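# Set the parts strip tray under the microscope lens

## Task

Put the strip tray with its small parts down flat on the microscope's base plate so that its centre sits below the lens and one long side rests against the steel stop bar, with none of the parts having left their pockets.

## Robot and tools

Robot: two arms, left_arm and right_arm, each ending in a five-finger hand (the left hand mirrors the right). Base positions in the scene frame: left_arm (+0.045, +0.308, 0) m, right_arm (+0.039, -0.326, 0) m, both turned almost zero about z. A camera stand sits behind the arms. Cameras: cam_high (fixed, overhead), cam_left_wrist and cam_right_wrist, all 504x504 pixels.

Scene frame: origin at table-top height, halfway between the nominal bases; +x points out over the table, +z up, and left_arm is on the +y side (this is not the same as the left of an image). Reported hand positions (metres) and quaternions (wxyz) use this frame and can be a few cm off.

Hand point: a spot 0.05 m in front of the palm and 0.15 m from the wrist flange along the fingers. Its +z runs along straight fingers, +y out of the palm. On the right hand +x points away from the thumb; on the left hand +x points toward the thumb. Straight fingertips reach 0.06 to 0.07 m past the point and lie 0.06 m behind it along -y. A wrist bracket on the little-finger side can strike objects.

Row layout (used by execute_actions and move): 28 numbers, each in [-1, 1], always for both arms: left pose dx, dy, dz, rx, ry, rz; left hand little, ring, middle, index, thumb_bend, thumb_turn, force_limit, speed; then the same 14 for the right arm. The six pose numbers are an offset, not a place to go to: they count from that arm's Hand target at the start of the action or move, along that Hand target's own axes. 1.0 equals 0.6 m of travel or 180 degrees; rx, ry, rz form a single rotation vector. All zeros asks the arm to go back to its current Hand target. Repeating an offset in a new call moves it further. The controller limits each commanded orientation to 40 degrees from the measured one.

Hand numbers are absolute targets, not offsets. Fingers and thumb_bend: +1 straight/open, -1 curled/closed. thumb_turn: +1 beside the palm, -1 swung in front of it, facing the fingers. force_limit maps -1 to about 0 N and +1 to 10 N at the fingertip (15 N for the two thumb motors); a closing motor halts when it reaches that load. speed rises from nearly zero at -1 to full at +0.48 and stays full above; close at -0.94 or less for a soft grip. With the thumb in front, the hand can enclose items about 0.035 to 0.065 m thick, or a handle as thin as about 0.025 m. There is no 'leave unchanged' value: to keep a hand as it is, resend the eight numbers of its last executed row; before any row has run, use hand_measured plus hand_force_limit and hand_speed. To grip harder, raise force_limit and send a target more closed than hand_measured; to loosen, send one more open.

execute_actions(actions, cameras): actions is a list of actions; each action is a table of at most 15 rows, one row per 1/30 s step, and an action lasts 0.5 s (a short table repeats its last row). Every row in an action counts from the same starting Hand target. Images come back only when actions is empty or cameras names them (["all"], a list of names, or [] for none).

move(target, speed, blend, blocking, cameras): drives each hand point in a straight line toward a target. target is one 28-number row or a list of up to 15 rows; every row is an offset from the Hand targets at the start of the call, not from the previous row. speed is path top speed in m/s, 0.002 to 4.3 (default 0.25), one value or one per row; turning rate is capped at twice that in rad/s. blend (m) rounds corners between listed rows; 0 stops at each. A move lasts at least 0.5 s and at most 10 s for the whole list. It does not avoid obstacles or the other arm. blocking=false returns after about 0.5 s while motion continues. The result adds a 'move:' line giving the ending (done, off_target, moving, held, fault) and which limits acted (paced = pose clipped, held = steps withheld). done means at rest within 10 mm and 2 degrees; neither done nor off_target tells you about contact.

wait(seconds 0 to 10, cameras): lets time pass with the last commands held; a running move keeps going. stop(cameras): brakes the running move. zoom_image(camera, region [x0, y0, x1, y1] in pixels, at most 504 wide and high): enlarges part of that camera's latest picture. show_instructions(): shows the reference pages. finished_scene(scene): ends the current scene; give its number, which each result prints at its end. The goal must hold afterwards without the robot.

Result lines: end_effector_position and end_effector_quat_wxyz per arm; Hand target (the base for the next offsets); hand_measured, hand_stopped_by (moving, target, force, stalled, fault) and hand_load_n (positive when the finger is pushed open; near 0 after a lost grip), all in the hand-number order; joint positions, velocities and torques; motor temperatures.

Practical notes: resting 1 to 3 cm (sometimes 5 cm) below a commanded pose in free air is normal; if it persists, send the remainder as an offset. Small turns can shift the hand point noticeably. Keep paths away from an arm's own base. Move slowly near contact and do not command far past a surface. Avoid any contact between the two hands. Do not drop the tray, release it while moving, slam or shove it, or tip parts out; nothing may end up off the table. Holding loads or straining heats motors: a MOTOR HOT line appears at 85 °C and at 100 °C the arm goes limp for 30 s or more. Loose objects may be nudged by outside pushes now and then.

Each tool is called after "Request:" by a JSON object that holds its "name" and its "arguments".

Reference images:

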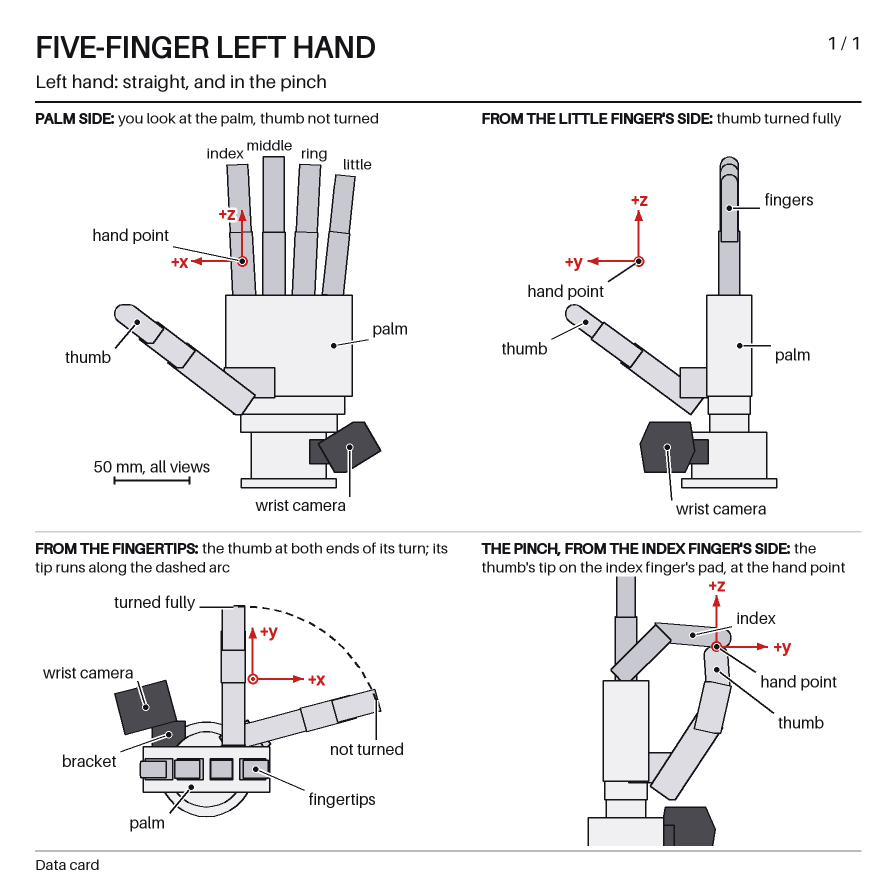

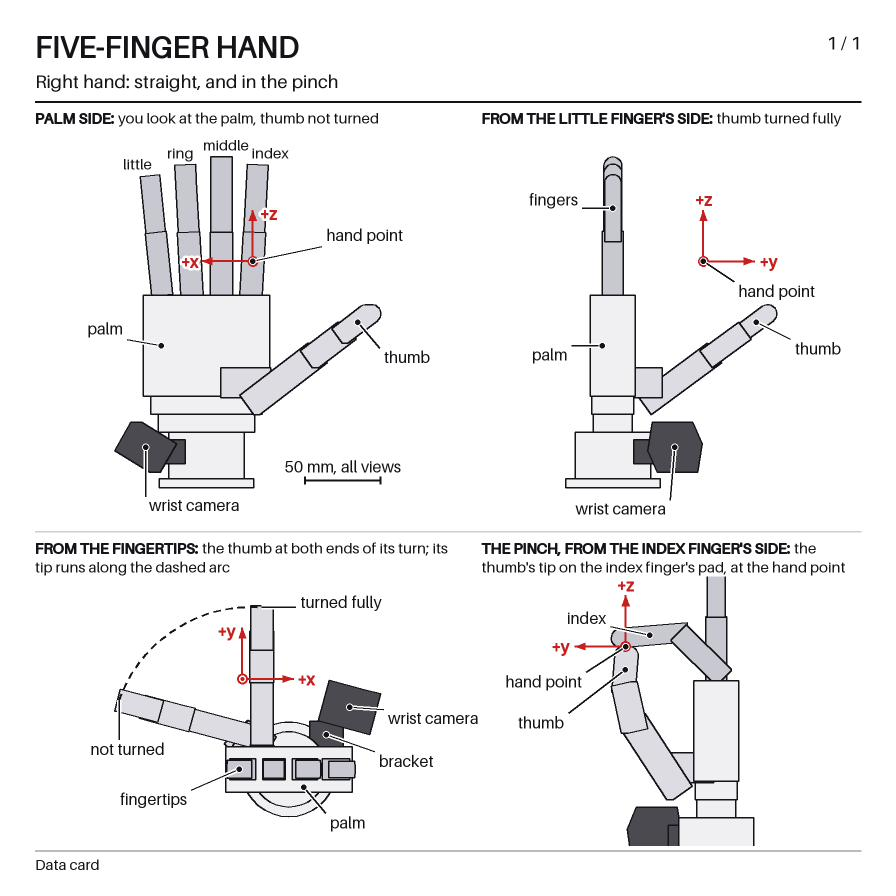

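## Session

Request:
{"name": "execute_actions", "arguments": {"actions": []}}

Request:
{"name": "zoom_image", "arguments": {"camera": "cam_high", "region": [120, 40, 372, 292]}}

Scene clock: 0.00 s.
left_arm: end_effector_position=(+0.4762, +0.1619, +0.2977) hand_measured=(+1.000, +1.000, +1.000, +1.000, +1.000, +1.000) hand_load_n=(+0.0, +0.0, +0.0, +0.0, +0.0, +0.0) hand_stopped_by=(target, target, target, target, target, target) hand_force_limit=0.00 hand_speed=-0.80 end_effector_quat_wxyz=(-0.014, +1.000, +0.013, +0.017) | right_arm: end_effector_position=(+0.3680, -0.2875, +0.1321) hand_measured=(+1.000, +1.000, +1.000, +1.000, +1.000, +1.000) hand_load_n=(+0.0, +0.0, +0.0, +0.0, +0.0, +0.0) hand_stopped_by=(target, target, target, target, target, target) hand_force_limit=0.00 hand_speed=-0.80 end_effector_quat_wxyz=(-0.162, +0.974, +0.019, -0.160)
Joint positions: left_arm=[-0.236 1.394 1.528 -1.678 -0.034 -1.825] | right_arm=[0.059 1.556 1.226 -1.552 -0.344 -1.571]
Joint velocities: within noise
Joint torques (N m): no reading
Motor temperatures (°C): left_arm=[32 30 41 32 31 31] | right_arm=[33 31 37 32 32 29]
Heat: left arm: hottest elbow 41 °C; right arm: hottest elbow 37 °C.
Hand target: left_arm +0.4838, +0.1607, +0.3139; -0.009, +0.999, +0.016, +0.038 | right_arm +0.3752, -0.2855, +0.1396; -0.165, +0.975, +0.018, -0.151
camera_calibration:
cam_left_wrist: T_world_to_cam=[[0.216388, 0.974744, 0.055236, -0.278877], [0.842321, -0.214998, 0.494238, -0.508154], [0.493631, -0.0604211, -0.86757, 0.149104], [0, 0, 0, 1]] pos_world=[0.414772, 0.17159, 0.395911]
cam_right_wrist: T_world_to_cam=[[0.188098, -0.890659, -0.413939, -0.265267], [-0.643281, -0.430201, 0.633338, 0.0356303], [-0.742165, 0.147149, -0.653864, 0.510909], [0, 0, 0, 1]] pos_world=[0.451995, -0.296114, 0.201695]

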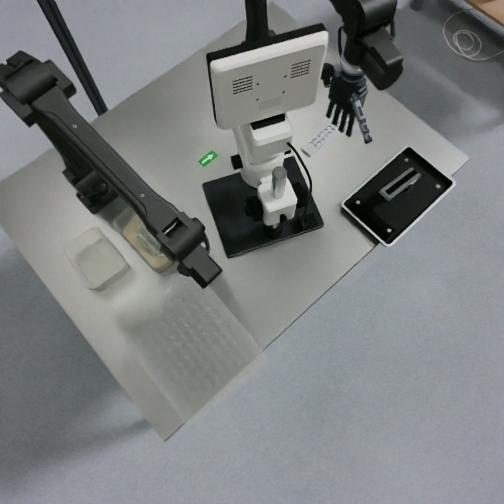

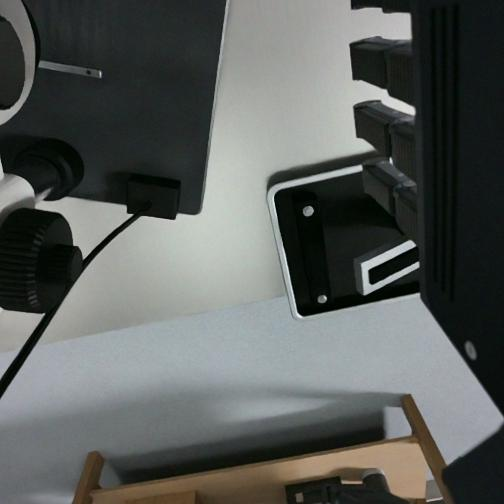

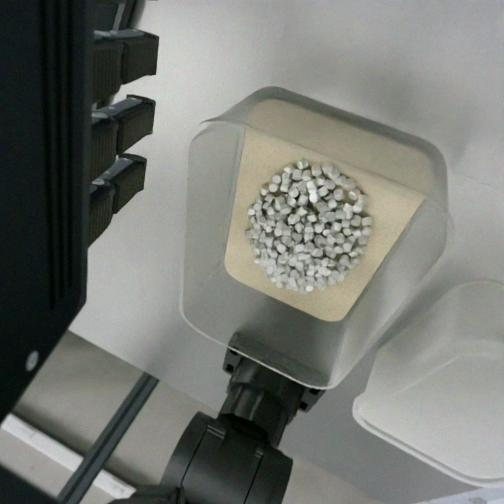

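Scaled by 2.000 from the camera's 504x504 image, which has a finer 720x720 frame.

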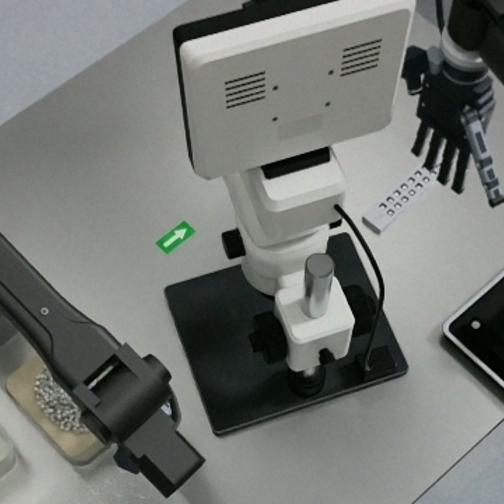

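Request:
{"name": "move", "arguments": {"target": [[-0.2095,-0.2658,0.1453,0.2194,0.2167,0.4499,1,1,1,1,1,-1,0,-0.2,-0.0624,-0.0708,-0.1954,0,0,0,1,1,1,1,1,1,0,-0.8],[-0.2222,-0.263,0.3115,0.2194,0.2167,0.4499,1,1,1,1,1,-1,0,-0.2,-0.1515,-0.1585,0.0608,0.160,0.456,-0.394,1,1,1,1,1,1,0,-0.8]], "speed": 0.35, "cameras": ["all"]}}

Scene clock: 95.33 s.
left_arm: end_effector_position=(+0.3554, +0.3180, +0.1177) hand_measured=(+1.000, +1.000, +1.000, +1.000, +1.000, -1.000) hand_load_n=(+0.0, +0.0, +0.0, +0.0, +0.0, +0.0) hand_stopped_by=(target, target, target, target, target, target) hand_force_limit=0.00 hand_speed=-0.20 end_effector_quat_wxyz=(-0.330, +0.662, -0.599, +0.308) | right_arm: end_effector_position=(+0.2785, -0.1901, +0.1627) hand_measured=(+1.000, +1.000, +1.000, +1.000, +1.000, +1.000) hand_load_n=(+0.0, +0.0, +0.0, +0.0, +0.0, +0.0) hand_stopped_by=(target, target, target, target, target, target) hand_force_limit=0.00 hand_speed=-0.80 end_effector_quat_wxyz=(-0.389, +0.592, +0.393, +0.586)
Joint positions: left_arm=[0.163 0.637 0.412 -0.411 0.068 0.036] | right_arm=[-0.203 0.163 0.006 0.108 -1.342 -1.619]
Joint torques (N m): left_arm=[0.67 0.5 11.28 2.4 0.22 0.11] | right_arm=[-1.26 2.55 10.77 1.52 0.09 -0.12]
Motor temperatures (°C): left_arm=[32 31 46 32 31 31] | right_arm=[33 33 41 32 32 29]
Heat: left arm: hottest elbow 46 °C; right arm: hottest elbow 41 °C.
Hand target: left_arm +0.3597, +0.3177, +0.1201; -0.338, +0.650, -0.604, +0.314 | right_arm +0.2798, -0.1912, +0.1671; -0.385, +0.590, +0.396, +0.589 (not the last commanded pose)
Off the commanded pose: left_arm 0.005 m, 2 deg | right_arm 0.002 m, 1 deg.
move: held (right_arm; a check stopped the path); limits=held
pose unreachable (right arm): on one or more control steps of this call, first in action 0 (counted from 0), this arm could not follow its commanded pose, so it was not sent that pose on those steps. It may still have moved: this result reports where it is.
cause: moving toward the commanded pose would bring two parts of the arm too close to each other (joints 2 (shoulder) and 3 (elbow) lie between them).
camera_calibration:
cam_left_wrist: T_world_to_cam=[[0.577546, -0.180081, 0.796249, -0.243306], [-0.430672, -0.895807, 0.109784, 0.430307], [0.693515, -0.406327, -0.594925, 0.0689398], [0, 0, 0, 1]] pos_world=[0.278031, 0.36967, 0.187505]
cam_right_wrist: T_world_to_cam=[[0.912037, -0.342052, 0.226249, -0.350426], [0.00167297, -0.548574, -0.8361, 0.0374627], [0.410104, 0.762933, -0.499748, 0.221263], [0, 0, 0, 1]] pos_world=[0.228798, -0.268121, 0.221182]

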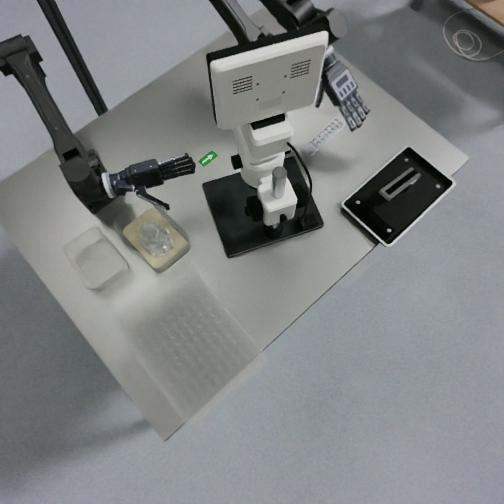

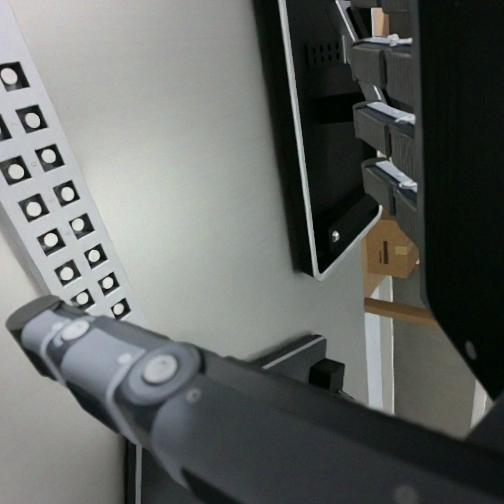

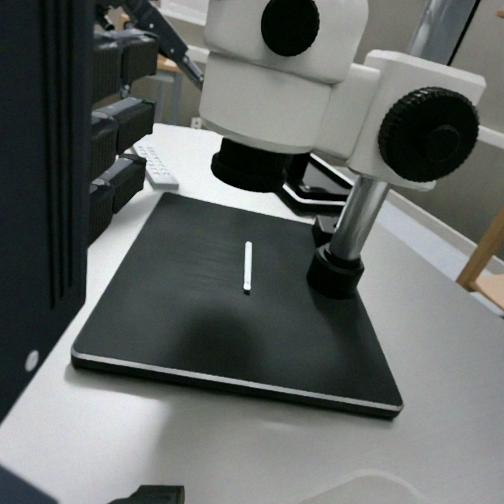

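Request:
{"name": "move", "arguments": {"target": [[-0.003,0.0757,0.0662,0,0,0,1,1,1,1,1,-1,0,-0.2,0,0,0,0,0,0,1,1,1,1,1,1,0,-0.8],[-0.003,0.1126,0.0919,0,0,0,1,1,1,1,1,-1,0,-0.2,0,0,0,0,0,0,1,1,1,1,1,1,0,-0.8]], "speed": [0.15,0.05], "cameras": ["cam_high","cam_left_wrist"]}}

Request:
{"name": "zoom_image", "arguments": {"camera": "cam_high", "region": [270, 60, 396, 186]}}

Scene clock: 122.20 s.
left_arm: end_effector_position=(+0.3621, +0.3184, +0.0303) hand_measured=(+1.000, +1.000, +1.000, +1.000, +1.000, -1.000) hand_load_n=(+0.0, +0.0, +0.0, +0.0, +0.0, +0.0) hand_stopped_by=(target, target, target, target, target, target) hand_force_limit=0.00 hand_speed=-0.20 end_effector_quat_wxyz=(-0.329, +0.660, -0.601, +0.308) | right_arm: end_effector_position=(+0.2785, -0.1901, +0.1627) hand_measured=(+1.000, +1.000, +1.000, +1.000, +1.000, +1.000) hand_load_n=(+0.0, +0.0, +0.0, +0.0, +0.0, +0.0) hand_stopped_by=(target, target, target, target, target, target) hand_force_limit=0.00 hand_speed=-0.80 end_effector_quat_wxyz=(-0.389, +0.592, +0.393, +0.586)
Joint positions: left_arm=[0.163 0.868 0.237 -0.006 0.073 0.039] | right_arm=[-0.203 0.163 0.006 0.108 -1.342 -1.619]
Joint torques (N m): left_arm=[0.73 -0.79 9.61 2.4 0.22 0.11] | right_arm=[-1.14 2.9 10.88 1.42 0.1 -0.11]
Heat: left arm: hottest elbow 46 °C; right arm: hottest elbow 43 °C.
Hand target: left_arm +0.3659, +0.3199, +0.0332; -0.338, +0.650, -0.604, +0.314 | right_arm +0.2798, -0.1912, +0.1671; -0.385, +0.590, +0.396, +0.589
Off the commanded pose: left_arm 0.005 m, 2 deg | right_arm 0.005 m, 1 deg.
move: done
camera_calibration:
cam_left_wrist: T_world_to_cam=[[0.577561, -0.182871, 0.795601, -0.176638], [-0.435448, -0.893373, 0.110766, 0.444117], [0.690513, -0.410417, -0.595609, 0.0148834], [0, 0, 0, 1]] pos_world=[0.285132, 0.370568, 0.100205]
Images, in order (width x height): cam_high 504x504, cam_left_wrist 504x504.

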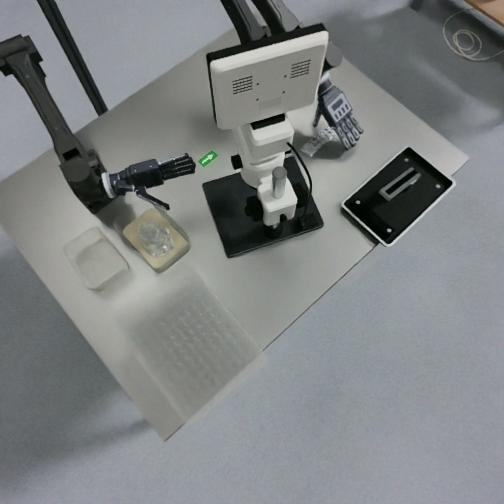

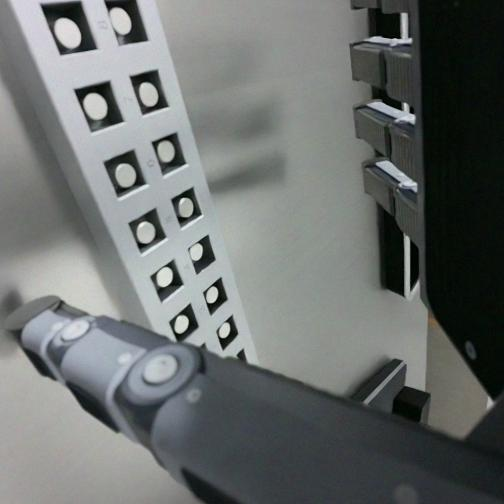

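Scaled by 4.000 from the camera's 504x504 image, which has a finer 720x720 frame.

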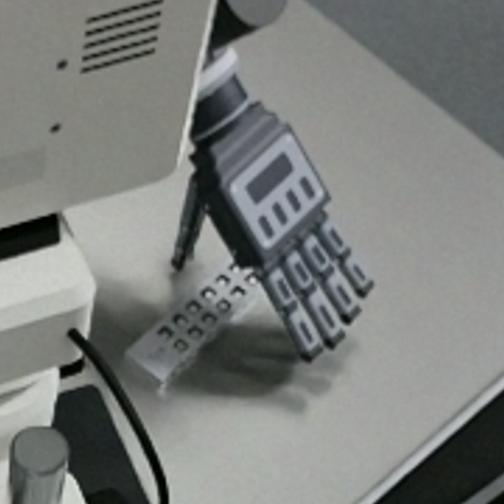

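Request:
{"name": "move", "arguments": {"target": [[-0.0025,0.0053,0.004,0,0,0,0.3,0.3,0.3,0.3,0.9,-1,-0.6,-0.5,0,0,0,0,0,0,1,1,1,1,1,1,0,-0.8],[-0.0025,0.0053,0.004,0,0,0,0.3,0.3,-0.5,-0.5,0.3,-1,-0.6,-0.88,0,0,0,0,0,0,1,1,1,1,1,1,0,-0.8]], "speed": 0.05, "cameras": ["cam_left_wrist"]}}

Scene clock: 146.40 s.
left_arm: end_effector_position=(+0.3646, +0.3177, +0.0295) hand_measured=(+0.300, +0.300, -0.054, -0.500, +0.720, -1.000) hand_load_n=(+0.0, +0.0, +3.5, +0.0, +3.5, +0.5) hand_stopped_by=(target, target, force, target, force, target) hand_force_limit=-0.60 hand_speed=-0.88 end_effector_quat_wxyz=(-0.330, +0.656, -0.602, +0.313) | right_arm: end_effector_position=(+0.2785, -0.1901, +0.1627) hand_measured=(+1.000, +1.000, +1.000, +1.000, +1.000, +1.000) hand_load_n=(+0.0, +0.0, +0.0, +0.0, +0.0, +0.0) hand_stopped_by=(target, target, target, target, target, target) hand_force_limit=0.00 hand_speed=-0.80 end_effector_quat_wxyz=(-0.389, +0.592, +0.393, +0.586)
Joint positions: left_arm=[0.163 0.882 0.234 0.02 0.081 0.044] | right_arm=[-0.203 0.163 0.006 0.108 -1.342 -1.619]
Joint torques (N m): left_arm=[0.73 -0.56 9.2 2.28 0.21 0.11] | right_arm=[-1.26 2.67 10.88 1.36 0.11 -0.11]
Heat: left arm: hottest elbow 45 °C; right arm: hottest elbow 44 °C.
Hand target: left_arm +0.3659, +0.3214, +0.0292; -0.338, +0.650, -0.604, +0.314 | right_arm +0.2798, -0.1912, +0.1671; -0.385, +0.590, +0.396, +0.589
Off the commanded pose: left_arm 0.004 m, 1 deg | right_arm 0.005 m, 1 deg.
move: done
camera_calibration:
cam_left_wrist: T_world_to_cam=[[0.568284, -0.188575, 0.800932, -0.172546], [-0.444421, -0.889537, 0.105893, 0.446839], [0.692491, -0.416128, -0.589317, 0.0132796], [0, 0, 0, 1]] pos_world=[0.287444, 0.370468, 0.0987066]
Images, in order (width x height): cam_left_wrist 504x504.

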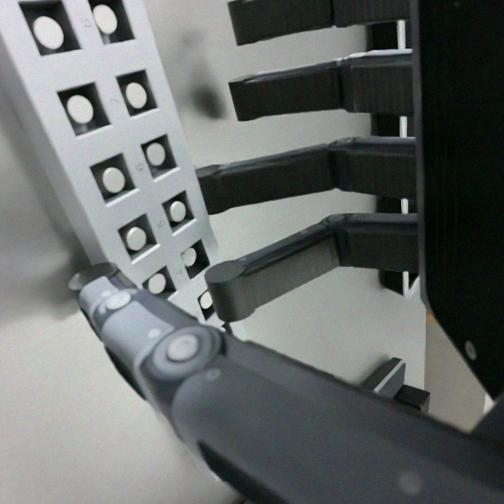

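Request:
{"name": "move", "arguments": {"target": [[0,0,0,0,0,0,0.3,0.3,0.3,0.3,0.72,-1,-0.6,-0.5,0,0,0,0,0,0,1,1,1,1,1,1,0,-0.8],[0,0.0096,0.0067,0,0,0,0.3,0.3,0.3,0.3,0.9,-1,-0.6,-0.5,0,0,0,0,0,0,1,1,1,1,1,1,0,-0.8],[0,0.0096,0.0067,0,0,0,0.3,0.3,-0.5,-0.5,0.3,-1,-0.6,-0.88,0,0,0,0,0,0,1,1,1,1,1,1,0,-0.8]], "speed": 0.04, "cameras": ["cam_left_wrist"]}}

Scene clock: 164.73 s.
left_arm: end_effector_position=(+0.3679, +0.3182, +0.0261) hand_measured=(+0.300, +0.300, -0.054, -0.088, +0.720, -1.000) hand_load_n=(+0.0, +0.0, +3.5, +3.0, +5.5, +0.5) hand_stopped_by=(target, target, force, force, force, target) hand_force_limit=-0.60 hand_speed=-0.88 end_effector_quat_wxyz=(-0.335, +0.654, -0.600, +0.316) | right_arm: end_effector_position=(+0.2785, -0.1901, +0.1627) hand_measured=(+1.000, +1.000, +1.000, +1.000, +1.000, +1.000) hand_load_n=(+0.0, +0.0, +0.0, +0.0, +0.0, +0.0) hand_stopped_by=(target, target, target, target, target, target) hand_force_limit=0.00 hand_speed=-0.80 end_effector_quat_wxyz=(-0.389, +0.592, +0.393, +0.586)
Joint positions: left_arm=[0.163 0.908 0.224 0.069 0.081 0.044] | right_arm=[-0.203 0.163 0.006 0.108 -1.342 -1.619]
Joint torques (N m): left_arm=[0.73 -0.62 8.65 2 0.18 0.11] | right_arm=[-0.97 2.55 10.85 1.37 0.09 -0.1]
Heat: left arm: hottest elbow 44 °C; right arm: hottest elbow 45 °C.
Hand target: left_arm +0.3659, +0.3214, +0.0221; -0.338, +0.650, -0.604, +0.314 | right_arm +0.2798, -0.1912, +0.1671; -0.385, +0.590, +0.396, +0.589
Off the commanded pose: left_arm 0.006 m, 1 deg | right_arm 0.005 m, 1 deg.
move: done
camera_calibration:
cam_left_wrist: T_world_to_cam=[[0.55731, -0.190434, 0.808171, -0.167156], [-0.445758, -0.889804, 0.0977219, 0.449936], [0.700504, -0.41471, -0.580784, 0.00565997], [0, 0, 0, 1]] pos_world=[0.289756, 0.37087, 0.0944095]
Images, in order (width x height): cam_left_wrist 504x504.

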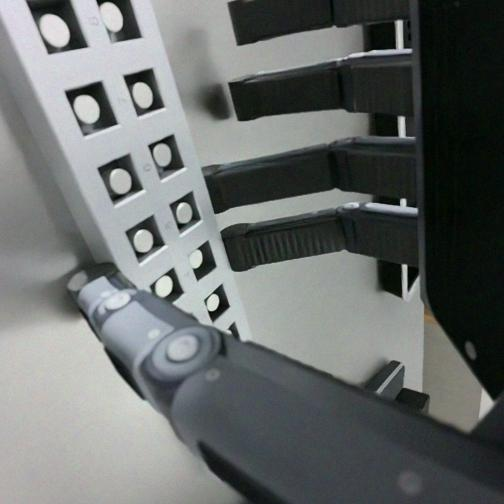

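Request:
{"name": "move", "arguments": {"target": [0,0,0,0,0,0,0.3,-0.4,-0.52,-0.52,0.28,-1,0,-0.85,0,0,0,0,0,0,1,1,1,1,1,1,0,-0.8], "speed": 0.04, "cameras": ["cam_left_wrist"]}}

Scene clock: 173.03 s.
left_arm: end_effector_position=(+0.3679, +0.3182, +0.0261) hand_measured=(+0.300, -0.114, -0.064, -0.098, +0.720, -1.000) hand_load_n=(+0.0, +5.5, +2.5, +3.5, +11.5, +4.0) hand_stopped_by=(target, force, force, force, force, target) hand_force_limit=0.00 hand_speed=-0.85 end_effector_quat_wxyz=(-0.335, +0.654, -0.600, +0.316) | right_arm: end_effector_position=(+0.2785, -0.1901, +0.1627) hand_measured=(+1.000, +1.000, +1.000, +1.000, +1.000, +1.000) hand_load_n=(+0.0, +0.0, +0.0, +0.0, -0.5, +0.0) hand_stopped_by=(target, target, target, target, target, target) hand_force_limit=0.00 hand_speed=-0.80 end_effector_quat_wxyz=(-0.389, +0.592, +0.393, +0.586)
Joint positions: left_arm=[0.163 0.908 0.224 0.069 0.081 0.044] | right_arm=[-0.203 0.163 0.006 0.108 -1.342 -1.619]
Joint torques (N m): left_arm=[0.79 -0.56 8.65 2.02 0.18 0.11] | right_arm=[-1.14 2.32 10.88 1.55 0.11 -0.11]
Heat: left arm: hottest elbow 44 °C; right arm: hottest elbow 45 °C.
Hand target: left_arm +0.3659, +0.3214, +0.0221; -0.338, +0.650, -0.604, +0.314 | right_arm +0.2798, -0.1912, +0.1671; -0.385, +0.590, +0.396, +0.589
Off the commanded pose: left_arm 0.006 m, 1 deg | right_arm 0.005 m, 1 deg.
move: done
camera_calibration:
cam_left_wrist: T_world_to_cam=[[0.55731, -0.190434, 0.808171, -0.167156], [-0.445758, -0.889804, 0.0977219, 0.449936], [0.700504, -0.41471, -0.580784, 0.00565997], [0, 0, 0, 1]] pos_world=[0.289756, 0.37087, 0.0944095]
Images, in order (width x height): cam_left_wrist 504x504.

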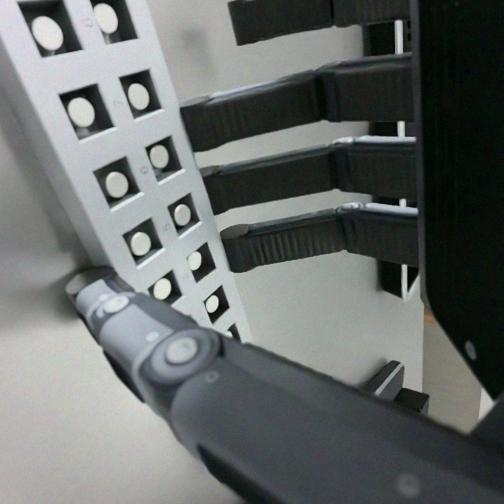

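Request:
{"name": "move", "arguments": {"target": [0,-0.1365,-0.0957,0,0,0,0.3,-0.4,-0.52,-0.52,0.28,-1,0,-0.85,0,0,0,0,0,0,1,1,1,1,1,1,0,-0.8], "speed": 0.06, "cameras": ["cam_left_wrist","cam_high"]}}

Scene clock: 190.97 s.
left_arm: end_effector_position=(+0.3375, +0.3138, +0.0713) hand_measured=(+0.300, -0.114, -0.064, -0.098, +0.720, -1.000) hand_load_n=(+0.0, +5.0, +2.5, +3.5, +12.0, +5.0) hand_stopped_by=(target, force, force, force, force, target) hand_force_limit=0.00 hand_speed=-0.85 end_effector_quat_wxyz=(-0.301, +0.668, -0.618, +0.287) | right_arm: end_effector_position=(+0.2785, -0.1901, +0.1627) hand_measured=(+1.000, +1.000, +1.000, +1.000, +1.000, +1.000) hand_load_n=(+0.0, -0.5, +0.0, +0.0, +0.5, +0.0) hand_stopped_by=(target, target, target, target, target, target) hand_force_limit=0.00 hand_speed=-0.80 end_effector_quat_wxyz=(-0.389, +0.592, +0.393, +0.586)
Joint positions: left_arm=[0.163 0.68 0.335 -0.372 0.081 0.056] | right_arm=[-0.203 0.163 0.006 0.108 -1.342 -1.619]
Joint torques (N m): left_arm=[0.62 -1.08 18.71 1.33 0.11 0.09] | right_arm=[-0.91 2.37 10.86 1.43 0.06 -0.1]
Heat: left arm: hottest elbow 45 °C; right arm: hottest elbow 45 °C.
Hand target: left_arm +0.3659, +0.3215, +0.1222; -0.338, +0.650, -0.604, +0.314 | right_arm +0.2798, -0.1912, +0.1671; -0.385, +0.590, +0.396, +0.589
Off the commanded pose: left_arm 0.059 m, 6 deg | right_arm 0.005 m, 1 deg.
move: off_target (left_arm)
camera_calibration:
cam_left_wrist: T_world_to_cam=[[0.634143, -0.189124, 0.74973, -0.209707], [-0.44016, -0.885482, 0.148933, 0.421057], [0.635705, -0.424446, -0.644767, 0.0807747], [0, 0, 0, 1]] pos_world=[0.266968, 0.367462, 0.146596]
Images, in order (width x height): cam_high 504x504, cam_left_wrist 504x504.

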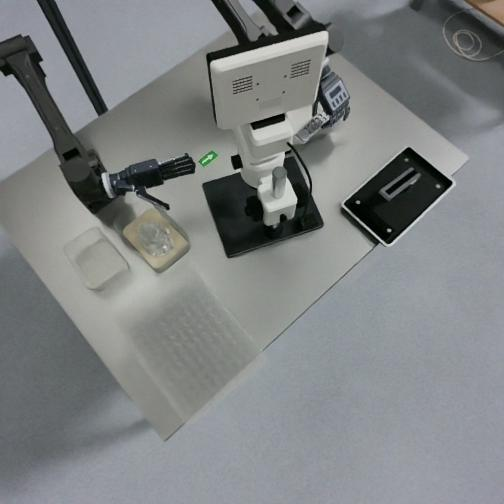

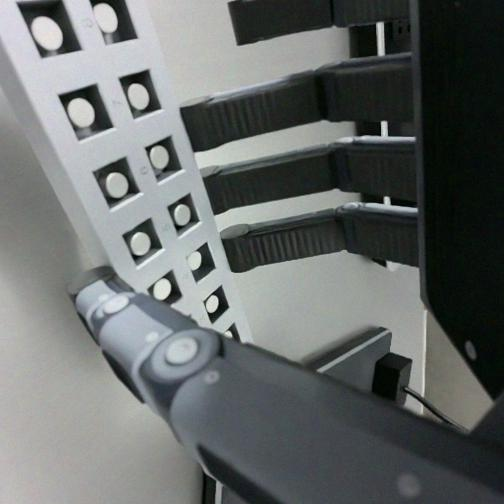

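Request:
{"name": "move", "arguments": {"target": [0.4722,0.0763,-0.109,0,0.1206,0.0845,0.3,-0.4,-0.52,-0.52,0.28,-1,0,-0.85,0,0,0,0,0,0,1,1,1,1,1,1,0,-0.8], "speed": 0.12, "cameras": ["all"]}}

Scene clock: 239.57 s.
left_arm: end_effector_position=(+0.2795, +0.0639, +0.0754) hand_measured=(+0.300, -0.114, -0.064, -0.098, +0.720, -1.000) hand_load_n=(+0.0, +5.0, +2.5, +4.0, +12.0, +4.5) hand_stopped_by=(target, force, force, force, force, target) hand_force_limit=0.00 hand_speed=-0.85 end_effector_quat_wxyz=(+0.250, -0.486, +0.769, -0.331) | right_arm: end_effector_position=(+0.2785, -0.1901, +0.1627) hand_measured=(+1.000, +1.000, +1.000, +1.000, +1.000, +1.000) hand_load_n=(-0.5, +0.0, +0.0, +0.0, +0.0, +0.0) hand_stopped_by=(target, target, target, target, target, target) hand_force_limit=0.00 hand_speed=-0.80 end_effector_quat_wxyz=(-0.389, +0.592, +0.393, +0.586)
Joint positions: left_arm=[-0.906 0.89 0.444 -0.345 -0.398 -0.291] | right_arm=[-0.203 0.163 0.006 0.108 -1.342 -1.619]
Joint torques (N m): left_arm=[0.15 -1.96 17.89 2.39 -0.31 -0.18] | right_arm=[-1.08 2.26 10.97 1.36 0.08 -0.13]
Motor temperatures (°C): left_arm=[31 31 59 32 31 31] | right_arm=[33 31 45 32 32 29]
Heat: left arm: hottest elbow 59 °C; right arm: hottest elbow 45 °C.
Hand target: left_arm +0.3073, +0.0330, +0.1225; +0.257, -0.495, +0.736, -0.383 | right_arm +0.2798, -0.1912, +0.1671; -0.385, +0.590, +0.396, +0.589
Off the commanded pose: left_arm 0.063 m, 7 deg | right_arm 0.005 m, 1 deg.
move: off_target (left_arm)
camera_calibration:
cam_left_wrist: T_world_to_cam=[[0.452352, -0.514644, 0.728368, -0.150151], [-0.806512, -0.584666, 0.0877752, 0.261529], [0.380679, -0.627142, -0.679541, 0.101119], [0, 0, 0, 1]] pos_world=[0.240354, 0.139049, 0.155124]
cam_right_wrist: T_world_to_cam=[[0.912037, -0.342052, 0.226249, -0.350426], [0.00167297, -0.548574, -0.8361, 0.0374627], [0.410104, 0.762933, -0.499748, 0.221263], [0, 0, 0, 1]] pos_world=[0.228798, -0.268121, 0.221182]

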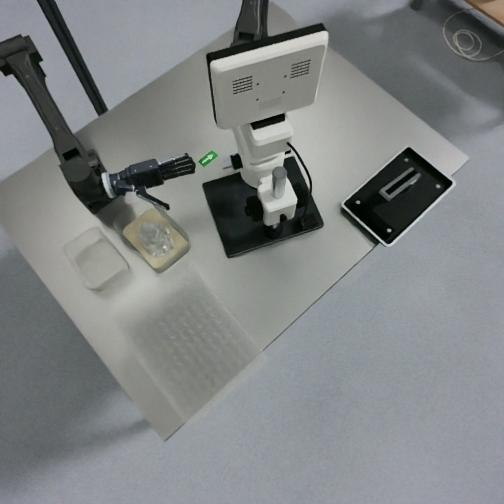

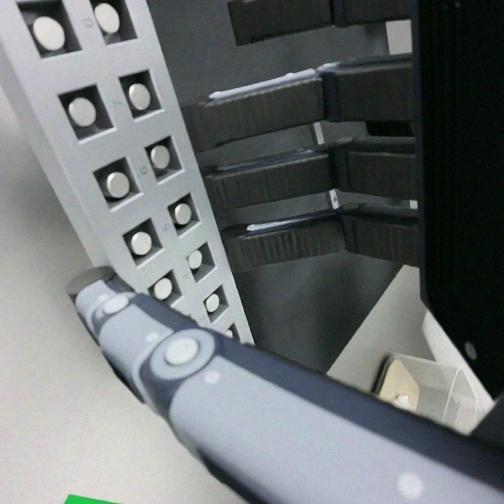

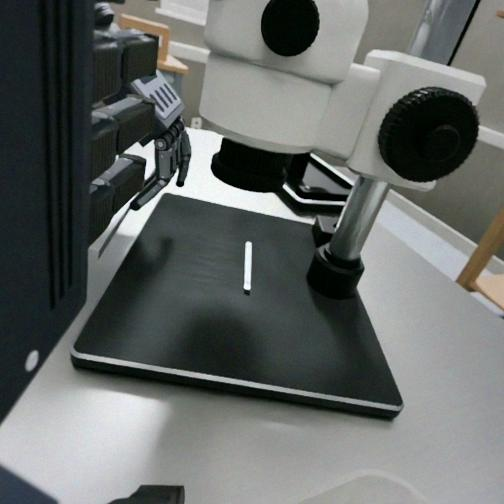

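Request:
{"name": "move", "arguments": {"target": [[0,0.045,0.0374,0,0,0,0.3,-0.4,-0.52,-0.52,0.28,-1,0,-0.85,0,0,0,0,0,0,1,1,1,1,1,1,0,-0.8],[0,0.0723,0.0564,0,0,0,0.3,-0.4,-0.52,-0.52,0.28,-1,0,-0.85,0,0,0,0,0,0,1,1,1,1,1,1,0,-0.8]], "speed": [0.06,0.04], "blend": 0.01, "cameras": ["cam_right_wrist"]}}

Request:
{"name": "zoom_image", "arguments": {"camera": "cam_right_wrist", "region": [60, 150, 300, 390]}}

Scene clock: 271.53 s.
left_arm: end_effector_position=(+0.3001, +0.0380, +0.0559) hand_measured=(+0.300, -0.114, -0.064, -0.098, +0.720, -1.000) hand_load_n=(+0.0, +5.0, +2.5, +3.5, +12.0, +4.5) hand_stopped_by=(target, force, force, force, force, target) hand_force_limit=0.00 hand_speed=-0.85 end_effector_quat_wxyz=(+0.253, -0.486, +0.754, -0.363) | right_arm: end_effector_position=(+0.2785, -0.1901, +0.1627) hand_measured=(+1.000, +1.000, +1.000, +1.000, +1.000, +1.000) hand_load_n=(+0.0, -0.5, +0.0, +0.0, +0.0, +0.0) hand_stopped_by=(target, target, target, target, target, target) hand_force_limit=0.00 hand_speed=-0.80 end_effector_quat_wxyz=(-0.389, +0.592, +0.393, +0.586)
Joint positions: left_arm=[-0.906 1.029 0.421 -0.112 -0.398 -0.291] | right_arm=[-0.203 0.163 0.006 0.108 -1.342 -1.619]
Joint torques (N m): left_arm=[0.5 -3.31 10.43 2.51 -0.15 -0.14] | right_arm=[-1.08 2.67 10.95 1.4 0.09 -0.11]
Motor temperatures (°C): left_arm=[31 31 60 32 31 31] | right_arm=[33 31 46 32 32 29]
Heat: left arm: hottest elbow 60 °C; right arm: hottest elbow 46 °C.
Hand target: left_arm +0.3099, +0.0319, +0.0675; +0.257, -0.495, +0.736, -0.383 | right_arm +0.2798, -0.1912, +0.1671; -0.385, +0.590, +0.396, +0.589
Off the commanded pose: left_arm 0.016 m, 3 deg | right_arm 0.005 m, 1 deg.
move: off_target (left_arm)
camera_calibration:
cam_right_wrist: T_world_to_cam=[[0.912037, -0.342052, 0.226249, -0.350426], [0.00167297, -0.548574, -0.8361, 0.0374627], [0.410104, 0.762933, -0.499748, 0.221263], [0, 0, 0, 1]] pos_world=[0.228798, -0.268121, 0.221182]
Images, in order (width x height): cam_right_wrist 504x504.

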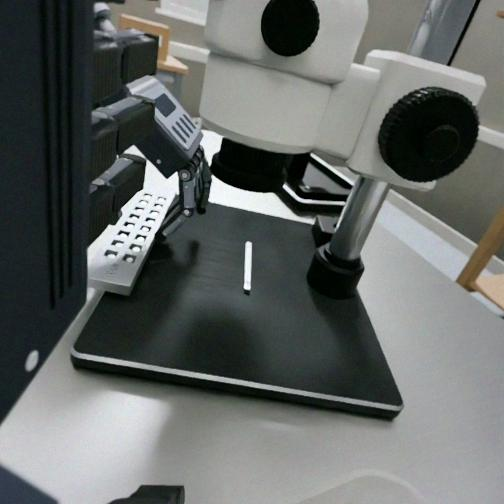

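Scaled by 2.100 from the camera's 504x504 image, which has a finer 720x720 frame.

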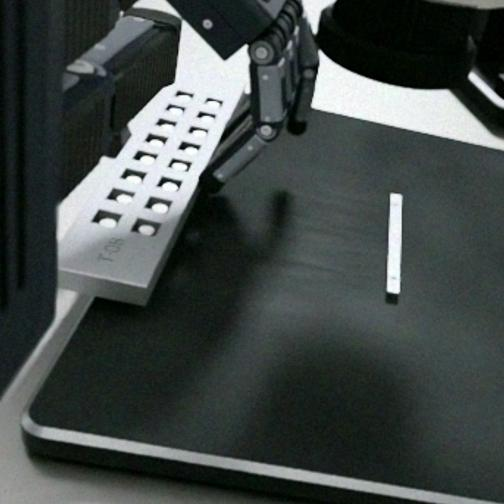

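Request:
{"name": "move", "arguments": {"target": [0,0.0265,0.0246,0,0,0,0.3,-0.4,-0.52,-0.52,0.28,-1,0,-0.85,0,0,0,0,0,0,1,1,1,1,1,1,0,-0.8], "speed": 0.03, "cameras": ["cam_right_wrist"]}}

Request:
{"name": "zoom_image", "arguments": {"camera": "cam_right_wrist", "region": [60, 150, 300, 390]}}

Scene clock: 309.03 s.
left_arm: end_effector_position=(+0.3050, +0.0311, +0.0421) hand_measured=(+0.300, -0.114, -0.064, -0.098, +0.720, -1.000) hand_load_n=(+0.0, +3.0, +3.0, +3.5, +11.5, +3.0) hand_stopped_by=(target, force, force, force, force, target) hand_force_limit=0.00 hand_speed=-0.85 end_effector_quat_wxyz=(+0.252, -0.489, +0.747, -0.374) | right_arm: end_effector_position=(+0.2785, -0.1901, +0.1627) hand_measured=(+1.000, +1.000, +1.000, +1.000, +1.000, +1.000) hand_load_n=(+0.0, +0.0, +0.0, +0.0, +0.0, +0.0) hand_stopped_by=(target, target, target, target, target, target) hand_force_limit=0.00 hand_speed=-0.80 end_effector_quat_wxyz=(-0.389, +0.592, +0.393, +0.586)
Joint positions: left_arm=[-0.906 1.092 0.399 -0.006 -0.398 -0.302] | right_arm=[-0.203 0.163 0.006 0.108 -1.342 -1.619]
Joint torques (N m): left_arm=[0.85 -3.19 9.22 2.37 -0.02 -0.1] | right_arm=[-0.62 2.49 10.89 1.35 0.08 -0.11]
Motor temperatures (°C): left_arm=[31 31 53 32 31 31] | right_arm=[33 31 46 32 32 29]
Heat: left arm: hottest elbow 53 °C; right arm: hottest elbow 46 °C.
Hand target: left_arm +0.3126, +0.0308, +0.0460; +0.257, -0.495, +0.736, -0.383 | right_arm +0.2798, -0.1912, +0.1671; -0.385, +0.590, +0.396, +0.589
Off the commanded pose: left_arm 0.009 m, 2 deg | right_arm 0.005 m, 1 deg.
move: done
camera_calibration:
cam_right_wrist: T_world_to_cam=[[0.912037, -0.342052, 0.226249, -0.350426], [0.00167297, -0.548574, -0.8361, 0.0374627], [0.410104, 0.762933, -0.499748, 0.221263], [0, 0, 0, 1]] pos_world=[0.228798, -0.268121, 0.221182]
Images, in order (width x height): cam_right_wrist 504x504.

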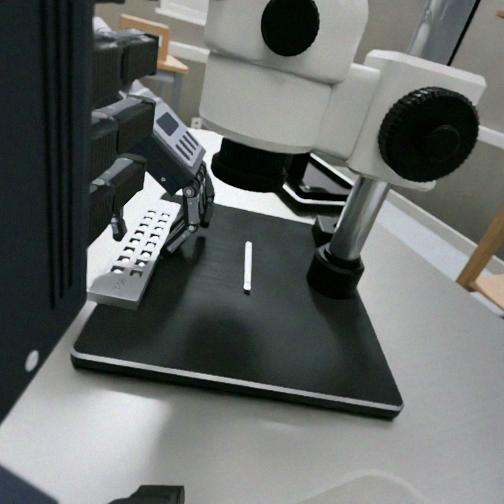

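Scaled by 2.100 from the camera's 504x504 image, which has a finer 720x720 frame.

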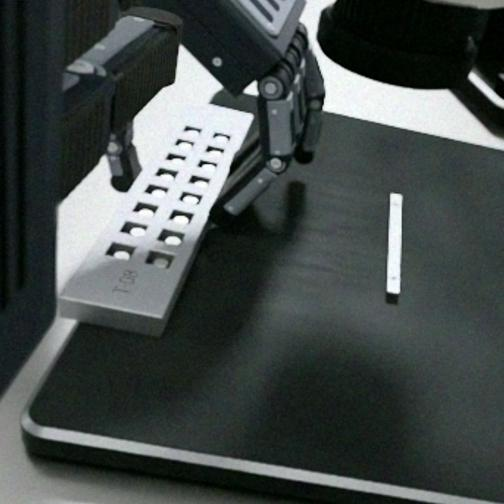

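Request:
{"name": "move", "arguments": {"target": [-0.015,0,0,0,0,0,0.3,-0.4,-0.52,-0.52,0.28,-1,0,-0.85,0,0,0,0,0,0,1,1,1,1,1,1,0,-0.8], "speed": 0.04, "cameras": []}}

Scene clock: 378.20 s.
left_arm: end_effector_position=(+0.3102, +0.0353, +0.0418) hand_measured=(+0.300, -0.114, -0.064, -0.098, +0.720, -1.000) hand_load_n=(+0.0, +2.0, +3.0, +4.5, +11.5, +3.5) hand_stopped_by=(target, force, force, force, force, target) hand_force_limit=0.00 hand_speed=-0.85 end_effector_quat_wxyz=(+0.250, -0.492, +0.745, -0.375) | right_arm: end_effector_position=(+0.2785, -0.1901, +0.1627) hand_measured=(+1.000, +1.000, +1.000, +1.000, +1.000, +1.000) hand_load_n=(+0.0, -0.5, +0.0, +0.0, +0.5, +0.0) hand_stopped_by=(target, target, target, target, target, target) hand_force_limit=0.00 hand_speed=-0.80 end_effector_quat_wxyz=(-0.389, +0.592, +0.393, +0.586)
Joint positions: left_arm=[-0.877 1.092 0.396 0.004 -0.373 -0.289] | right_arm=[-0.203 0.163 0.006 0.108 -1.342 -1.619]
Joint torques (N m): left_arm=[0.97 -4.25 8.58 2.13 0.02 0.1] | right_arm=[-1.03 2.73 10.77 1.37 0.09 -0.1]
Motor temperatures (°C): left_arm=[31 31 46 32 31 31] | right_arm=[33 31 46 32 32 29]
Heat: left arm: hottest elbow 46 °C; right arm: hottest elbow 46 °C.
Hand target: left_arm +0.3160, +0.0391, +0.0460; +0.257, -0.495, +0.736, -0.383 | right_arm +0.2798, -0.1912, +0.1671; -0.385, +0.590, +0.396, +0.589
Off the commanded pose: left_arm 0.008 m, 2 deg | right_arm 0.005 m, 1 deg.
move: done
No camera images: "cameras" was empty.

Request:
{"name": "move", "arguments": {"target": [[0,0,0,0,0,0,0.3,0.3,0.3,0.3,1,-1,0,-0.75,0,0,0,0,0,0,1,1,1,1,1,1,0,-0.8],[0,-0.123,-0.0858,0,0,0,0.3,0.3,0.3,0.3,1,-1,0,-0.75,0,0,0,0,0,0,1,1,1,1,1,1,0,-0.8],[0.0508,0.0487,-0.2717,0,0,0,1,1,1,1,1,1,0,0,0,0,0,0,0,0,1,1,1,1,1,1,0,-0.8]], "speed": [0.05,0.07,0.15], "cameras": ["cam_right_wrist","cam_left_wrist"]}}

Request:
{"name": "zoom_image", "arguments": {"camera": "cam_right_wrist", "region": [60, 150, 300, 390]}}

Scene clock: 435.63 s.
left_arm: end_effector_position=(+0.1637, +0.0681, +0.1162) hand_measured=(+1.000, +1.000, +1.000, +1.000, +1.000, +1.000) hand_load_n=(+0.0, +0.0, +0.0, +0.0, +0.0, -0.5) hand_stopped_by=(target, target, target, target, target, target) hand_force_limit=0.00 hand_speed=0.00 end_effector_quat_wxyz=(+0.253, -0.489, +0.740, -0.386) | right_arm: end_effector_position=(+0.2785, -0.1901, +0.1627) hand_measured=(+1.000, +1.000, +1.000, +1.000, +1.000, +1.000) hand_load_n=(+0.0, +0.0, +0.0, +0.0, +0.5, +0.0) hand_stopped_by=(target, target, target, target, target, target) hand_force_limit=0.00 hand_speed=-0.80 end_effector_quat_wxyz=(-0.389, +0.592, +0.393, +0.586)
Joint positions: left_arm=[-1.474 0.581 0.43 -0.81 -0.795 -0.802] | right_arm=[-0.203 0.163 0.006 0.108 -1.342 -1.619]
Joint torques (N m): left_arm=[-0.09 1.49 11.55 0.81 -0.53 -0.17] | right_arm=[-1.03 3.08 10.91 1.55 0.07 -0.1]
Heat: left arm: hottest elbow 44 °C; right arm: hottest elbow 46 °C.
Hand target: left_arm +0.1654, +0.0679, +0.1157; +0.257, -0.495, +0.736, -0.383 | right_arm +0.2798, -0.1912, +0.1671; -0.385, +0.590, +0.396, +0.589
Off the commanded pose: left_arm 0.002 m, 1 deg | right_arm 0.005 m, 1 deg.
move: done
camera_calibration:
cam_left_wrist: T_world_to_cam=[[0.401689, -0.432711, 0.807098, -0.131698], [-0.808745, -0.581082, 0.090972, 0.166684], [0.429625, -0.689279, -0.583367, 0.160589], [0, 0, 0, 1]] pos_world=[0.118713, 0.150561, 0.184812]
cam_right_wrist: T_world_to_cam=[[0.912037, -0.342052, 0.226249, -0.350426], [0.00167297, -0.548574, -0.8361, 0.0374627], [0.410104, 0.762933, -0.499748, 0.221263], [0, 0, 0, 1]] pos_world=[0.228798, -0.268121, 0.221182]
Images, in order (width x height): cam_left_wrist 504x504, cam_right_wrist 504x504.

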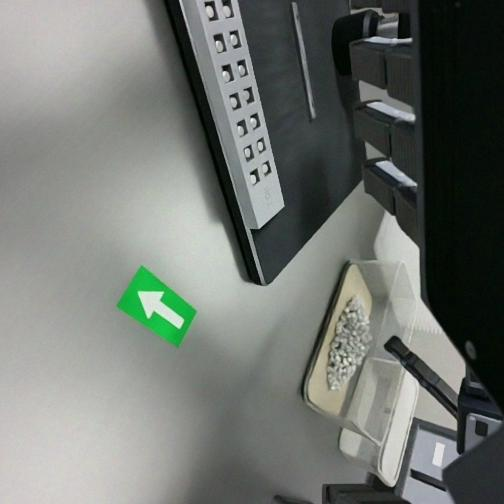

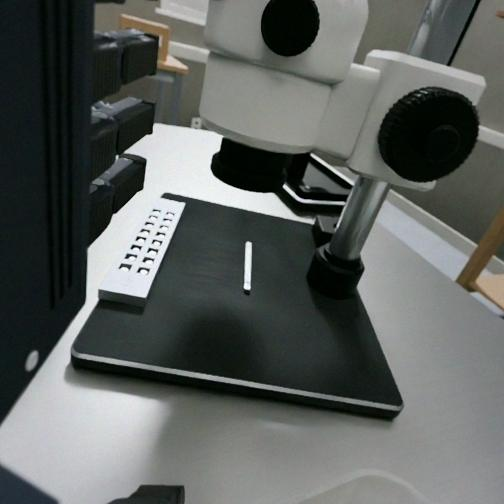

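Scaled by 2.100 from the camera's 504x504 image, which has a finer 720x720 frame.

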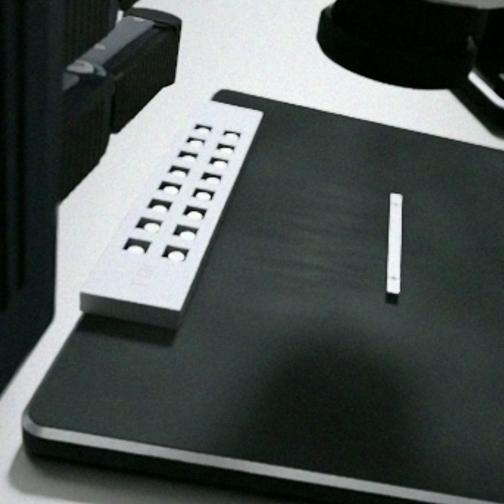

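Request:
{"name": "move", "arguments": {"target": [[0,0.1339,0.0934,0,0,0,1,1,1,1,1,1,0,0,0,0,0,0,0,0,1,1,1,1,1,1,0,-0.8],[0.0032,0.0419,0.2257,0,0,0,1,1,1,1,1,1,0,0,0,0,0,0,0,0,1,1,1,1,1,1,0,-0.8]], "speed": [0.12,0.05], "cameras": ["cam_right_wrist"]}}

Request:
{"name": "zoom_image", "arguments": {"camera": "cam_right_wrist", "region": [60, 150, 300, 390]}}

Scene clock: 478.73 s.
left_arm: end_effector_position=(+0.1941, +0.0697, +0.0157) hand_measured=(+1.000, +1.000, +0.986, +1.000, +1.000, +1.000) hand_load_n=(+0.0, -0.5, -22.0, +0.0, +0.0, +0.0) hand_stopped_by=(target, target, target, target, target, target) hand_force_limit=0.00 hand_speed=0.00 end_effector_quat_wxyz=(+0.245, -0.448, +0.780, -0.362) | right_arm: end_effector_position=(+0.2785, -0.1901, +0.1627) hand_measured=(+1.000, +1.000, +1.000, +1.000, +1.000, +1.000) hand_load_n=(+0.0, +0.0, +0.0, +0.0, +0.0, +0.0) hand_stopped_by=(target, target, target, target, target, target) hand_force_limit=0.00 hand_speed=-0.80 end_effector_quat_wxyz=(-0.389, +0.592, +0.393, +0.586)
Joint positions: left_arm=[-1.238 0.792 0.215 -0.256 -0.583 -0.47] | right_arm=[-0.203 0.163 0.006 0.108 -1.342 -1.619]
Joint torques (N m): left_arm=[8.47 7.94 15.38 5.93 0.1 0.04] | right_arm=[-0.91 2.9 10.81 1.44 0.08 -0.12]
Heat: left arm: hottest elbow 46 °C; right arm: hottest elbow 46 °C.
Hand target: left_arm +0.2539, +0.0295, +0.0174; +0.257, -0.495, +0.736, -0.383 | right_arm +0.2798, -0.1912, +0.1671; -0.385, +0.590, +0.396, +0.589
Off the commanded pose: left_arm 0.072 m, 8 deg | right_arm 0.005 m, 1 deg.
move: off_target (left_arm)
camera_calibration:
cam_right_wrist: T_world_to_cam=[[0.912037, -0.342052, 0.226249, -0.350426], [0.00167297, -0.548574, -0.8361, 0.0374627], [0.410104, 0.762933, -0.499748, 0.221263], [0, 0, 0, 1]] pos_world=[0.228798, -0.268121, 0.221182]
Images, in order (width x height): cam_right_wrist 504x504.

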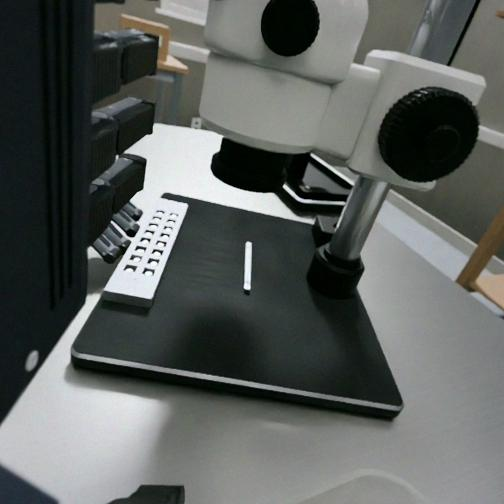

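Scaled by 2.100 from the camera's 504x504 image, which has a finer 720x720 frame.

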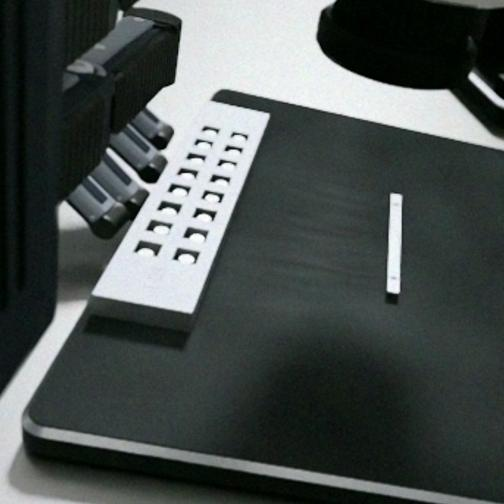

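Request:
{"name": "move", "arguments": {"target": [[-0.0178,0.0758,-0.1092,0,0,0,1,1,1,1,1,1,0,0,0,0,0,0,0,0,1,1,1,1,1,1,0,-0.8],[-0.03,0.07,-0.135,0,0,0,1,1,1,1,1,1,0,0,0,0,0,0,0,0,1,1,1,1,1,1,0,-0.8]], "speed": 0.1, "cameras": ["cam_right_wrist"]}}

Request:
{"name": "zoom_image", "arguments": {"camera": "cam_right_wrist", "region": [60, 150, 300, 390]}}

Scene clock: 513.57 s.
left_arm: end_effector_position=(+0.1784, +0.0827, +0.0279) hand_measured=(+1.000, +1.000, +0.990, +1.000, +1.000, +1.000) hand_load_n=(+0.0, +0.0, +0.0, +0.0, +0.0, +0.0) hand_stopped_by=(target, target, target, target, target, target) hand_force_limit=0.00 hand_speed=0.00 end_effector_quat_wxyz=(+0.257, -0.493, +0.739, -0.382) | right_arm: end_effector_position=(+0.2785, -0.1901, +0.1627) hand_measured=(+1.000, +1.000, +1.000, +1.000, +1.000, +1.000) hand_load_n=(+0.0, +0.0, +0.0, +0.0, +0.0, +0.0) hand_stopped_by=(target, target, target, target, target, target) hand_force_limit=0.00 hand_speed=-0.80 end_effector_quat_wxyz=(-0.389, +0.592, +0.393, +0.586)
Joint positions: left_arm=[-1.376 0.66 0.201 -0.444 -0.745 -0.705] | right_arm=[-0.203 0.163 0.006 0.108 -1.342 -1.619]
Joint torques (N m): left_arm=[-0.26 1.08 10.8 0.88 -0.51 -0.18] | right_arm=[-0.97 2.32 11 1.48 0.09 -0.11]
Heat: left arm: hottest elbow 47 °C; right arm: hottest elbow 47 °C.
Hand target: left_arm +0.1771, +0.0804, +0.0295; +0.257, -0.495, +0.736, -0.383 | right_arm +0.2798, -0.1912, +0.1671; -0.385, +0.590, +0.396, +0.589
Off the commanded pose: left_arm 0.003 m, 0 deg | right_arm 0.005 m, 1 deg.
move: done
camera_calibration:
cam_right_wrist: T_world_to_cam=[[0.912037, -0.342052, 0.226249, -0.350426], [0.00167297, -0.548574, -0.8361, 0.0374627], [0.410104, 0.762933, -0.499748, 0.221263], [0, 0, 0, 1]] pos_world=[0.228798, -0.268121, 0.221182]
Images, in order (width x height): cam_right_wrist 504x504.

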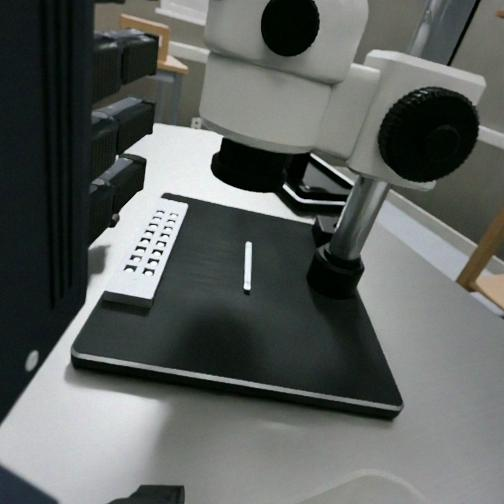

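Scaled by 2.100 from the camera's 504x504 image, which has a finer 720x720 frame.

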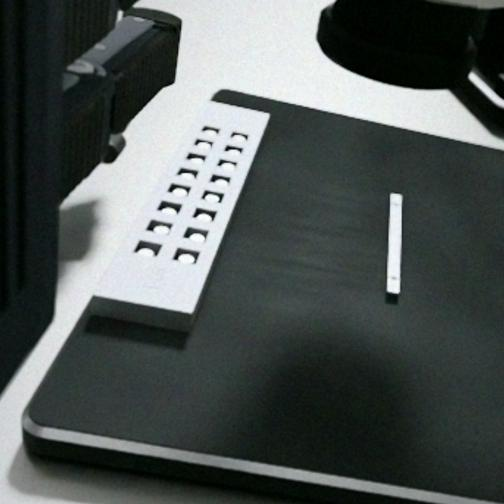

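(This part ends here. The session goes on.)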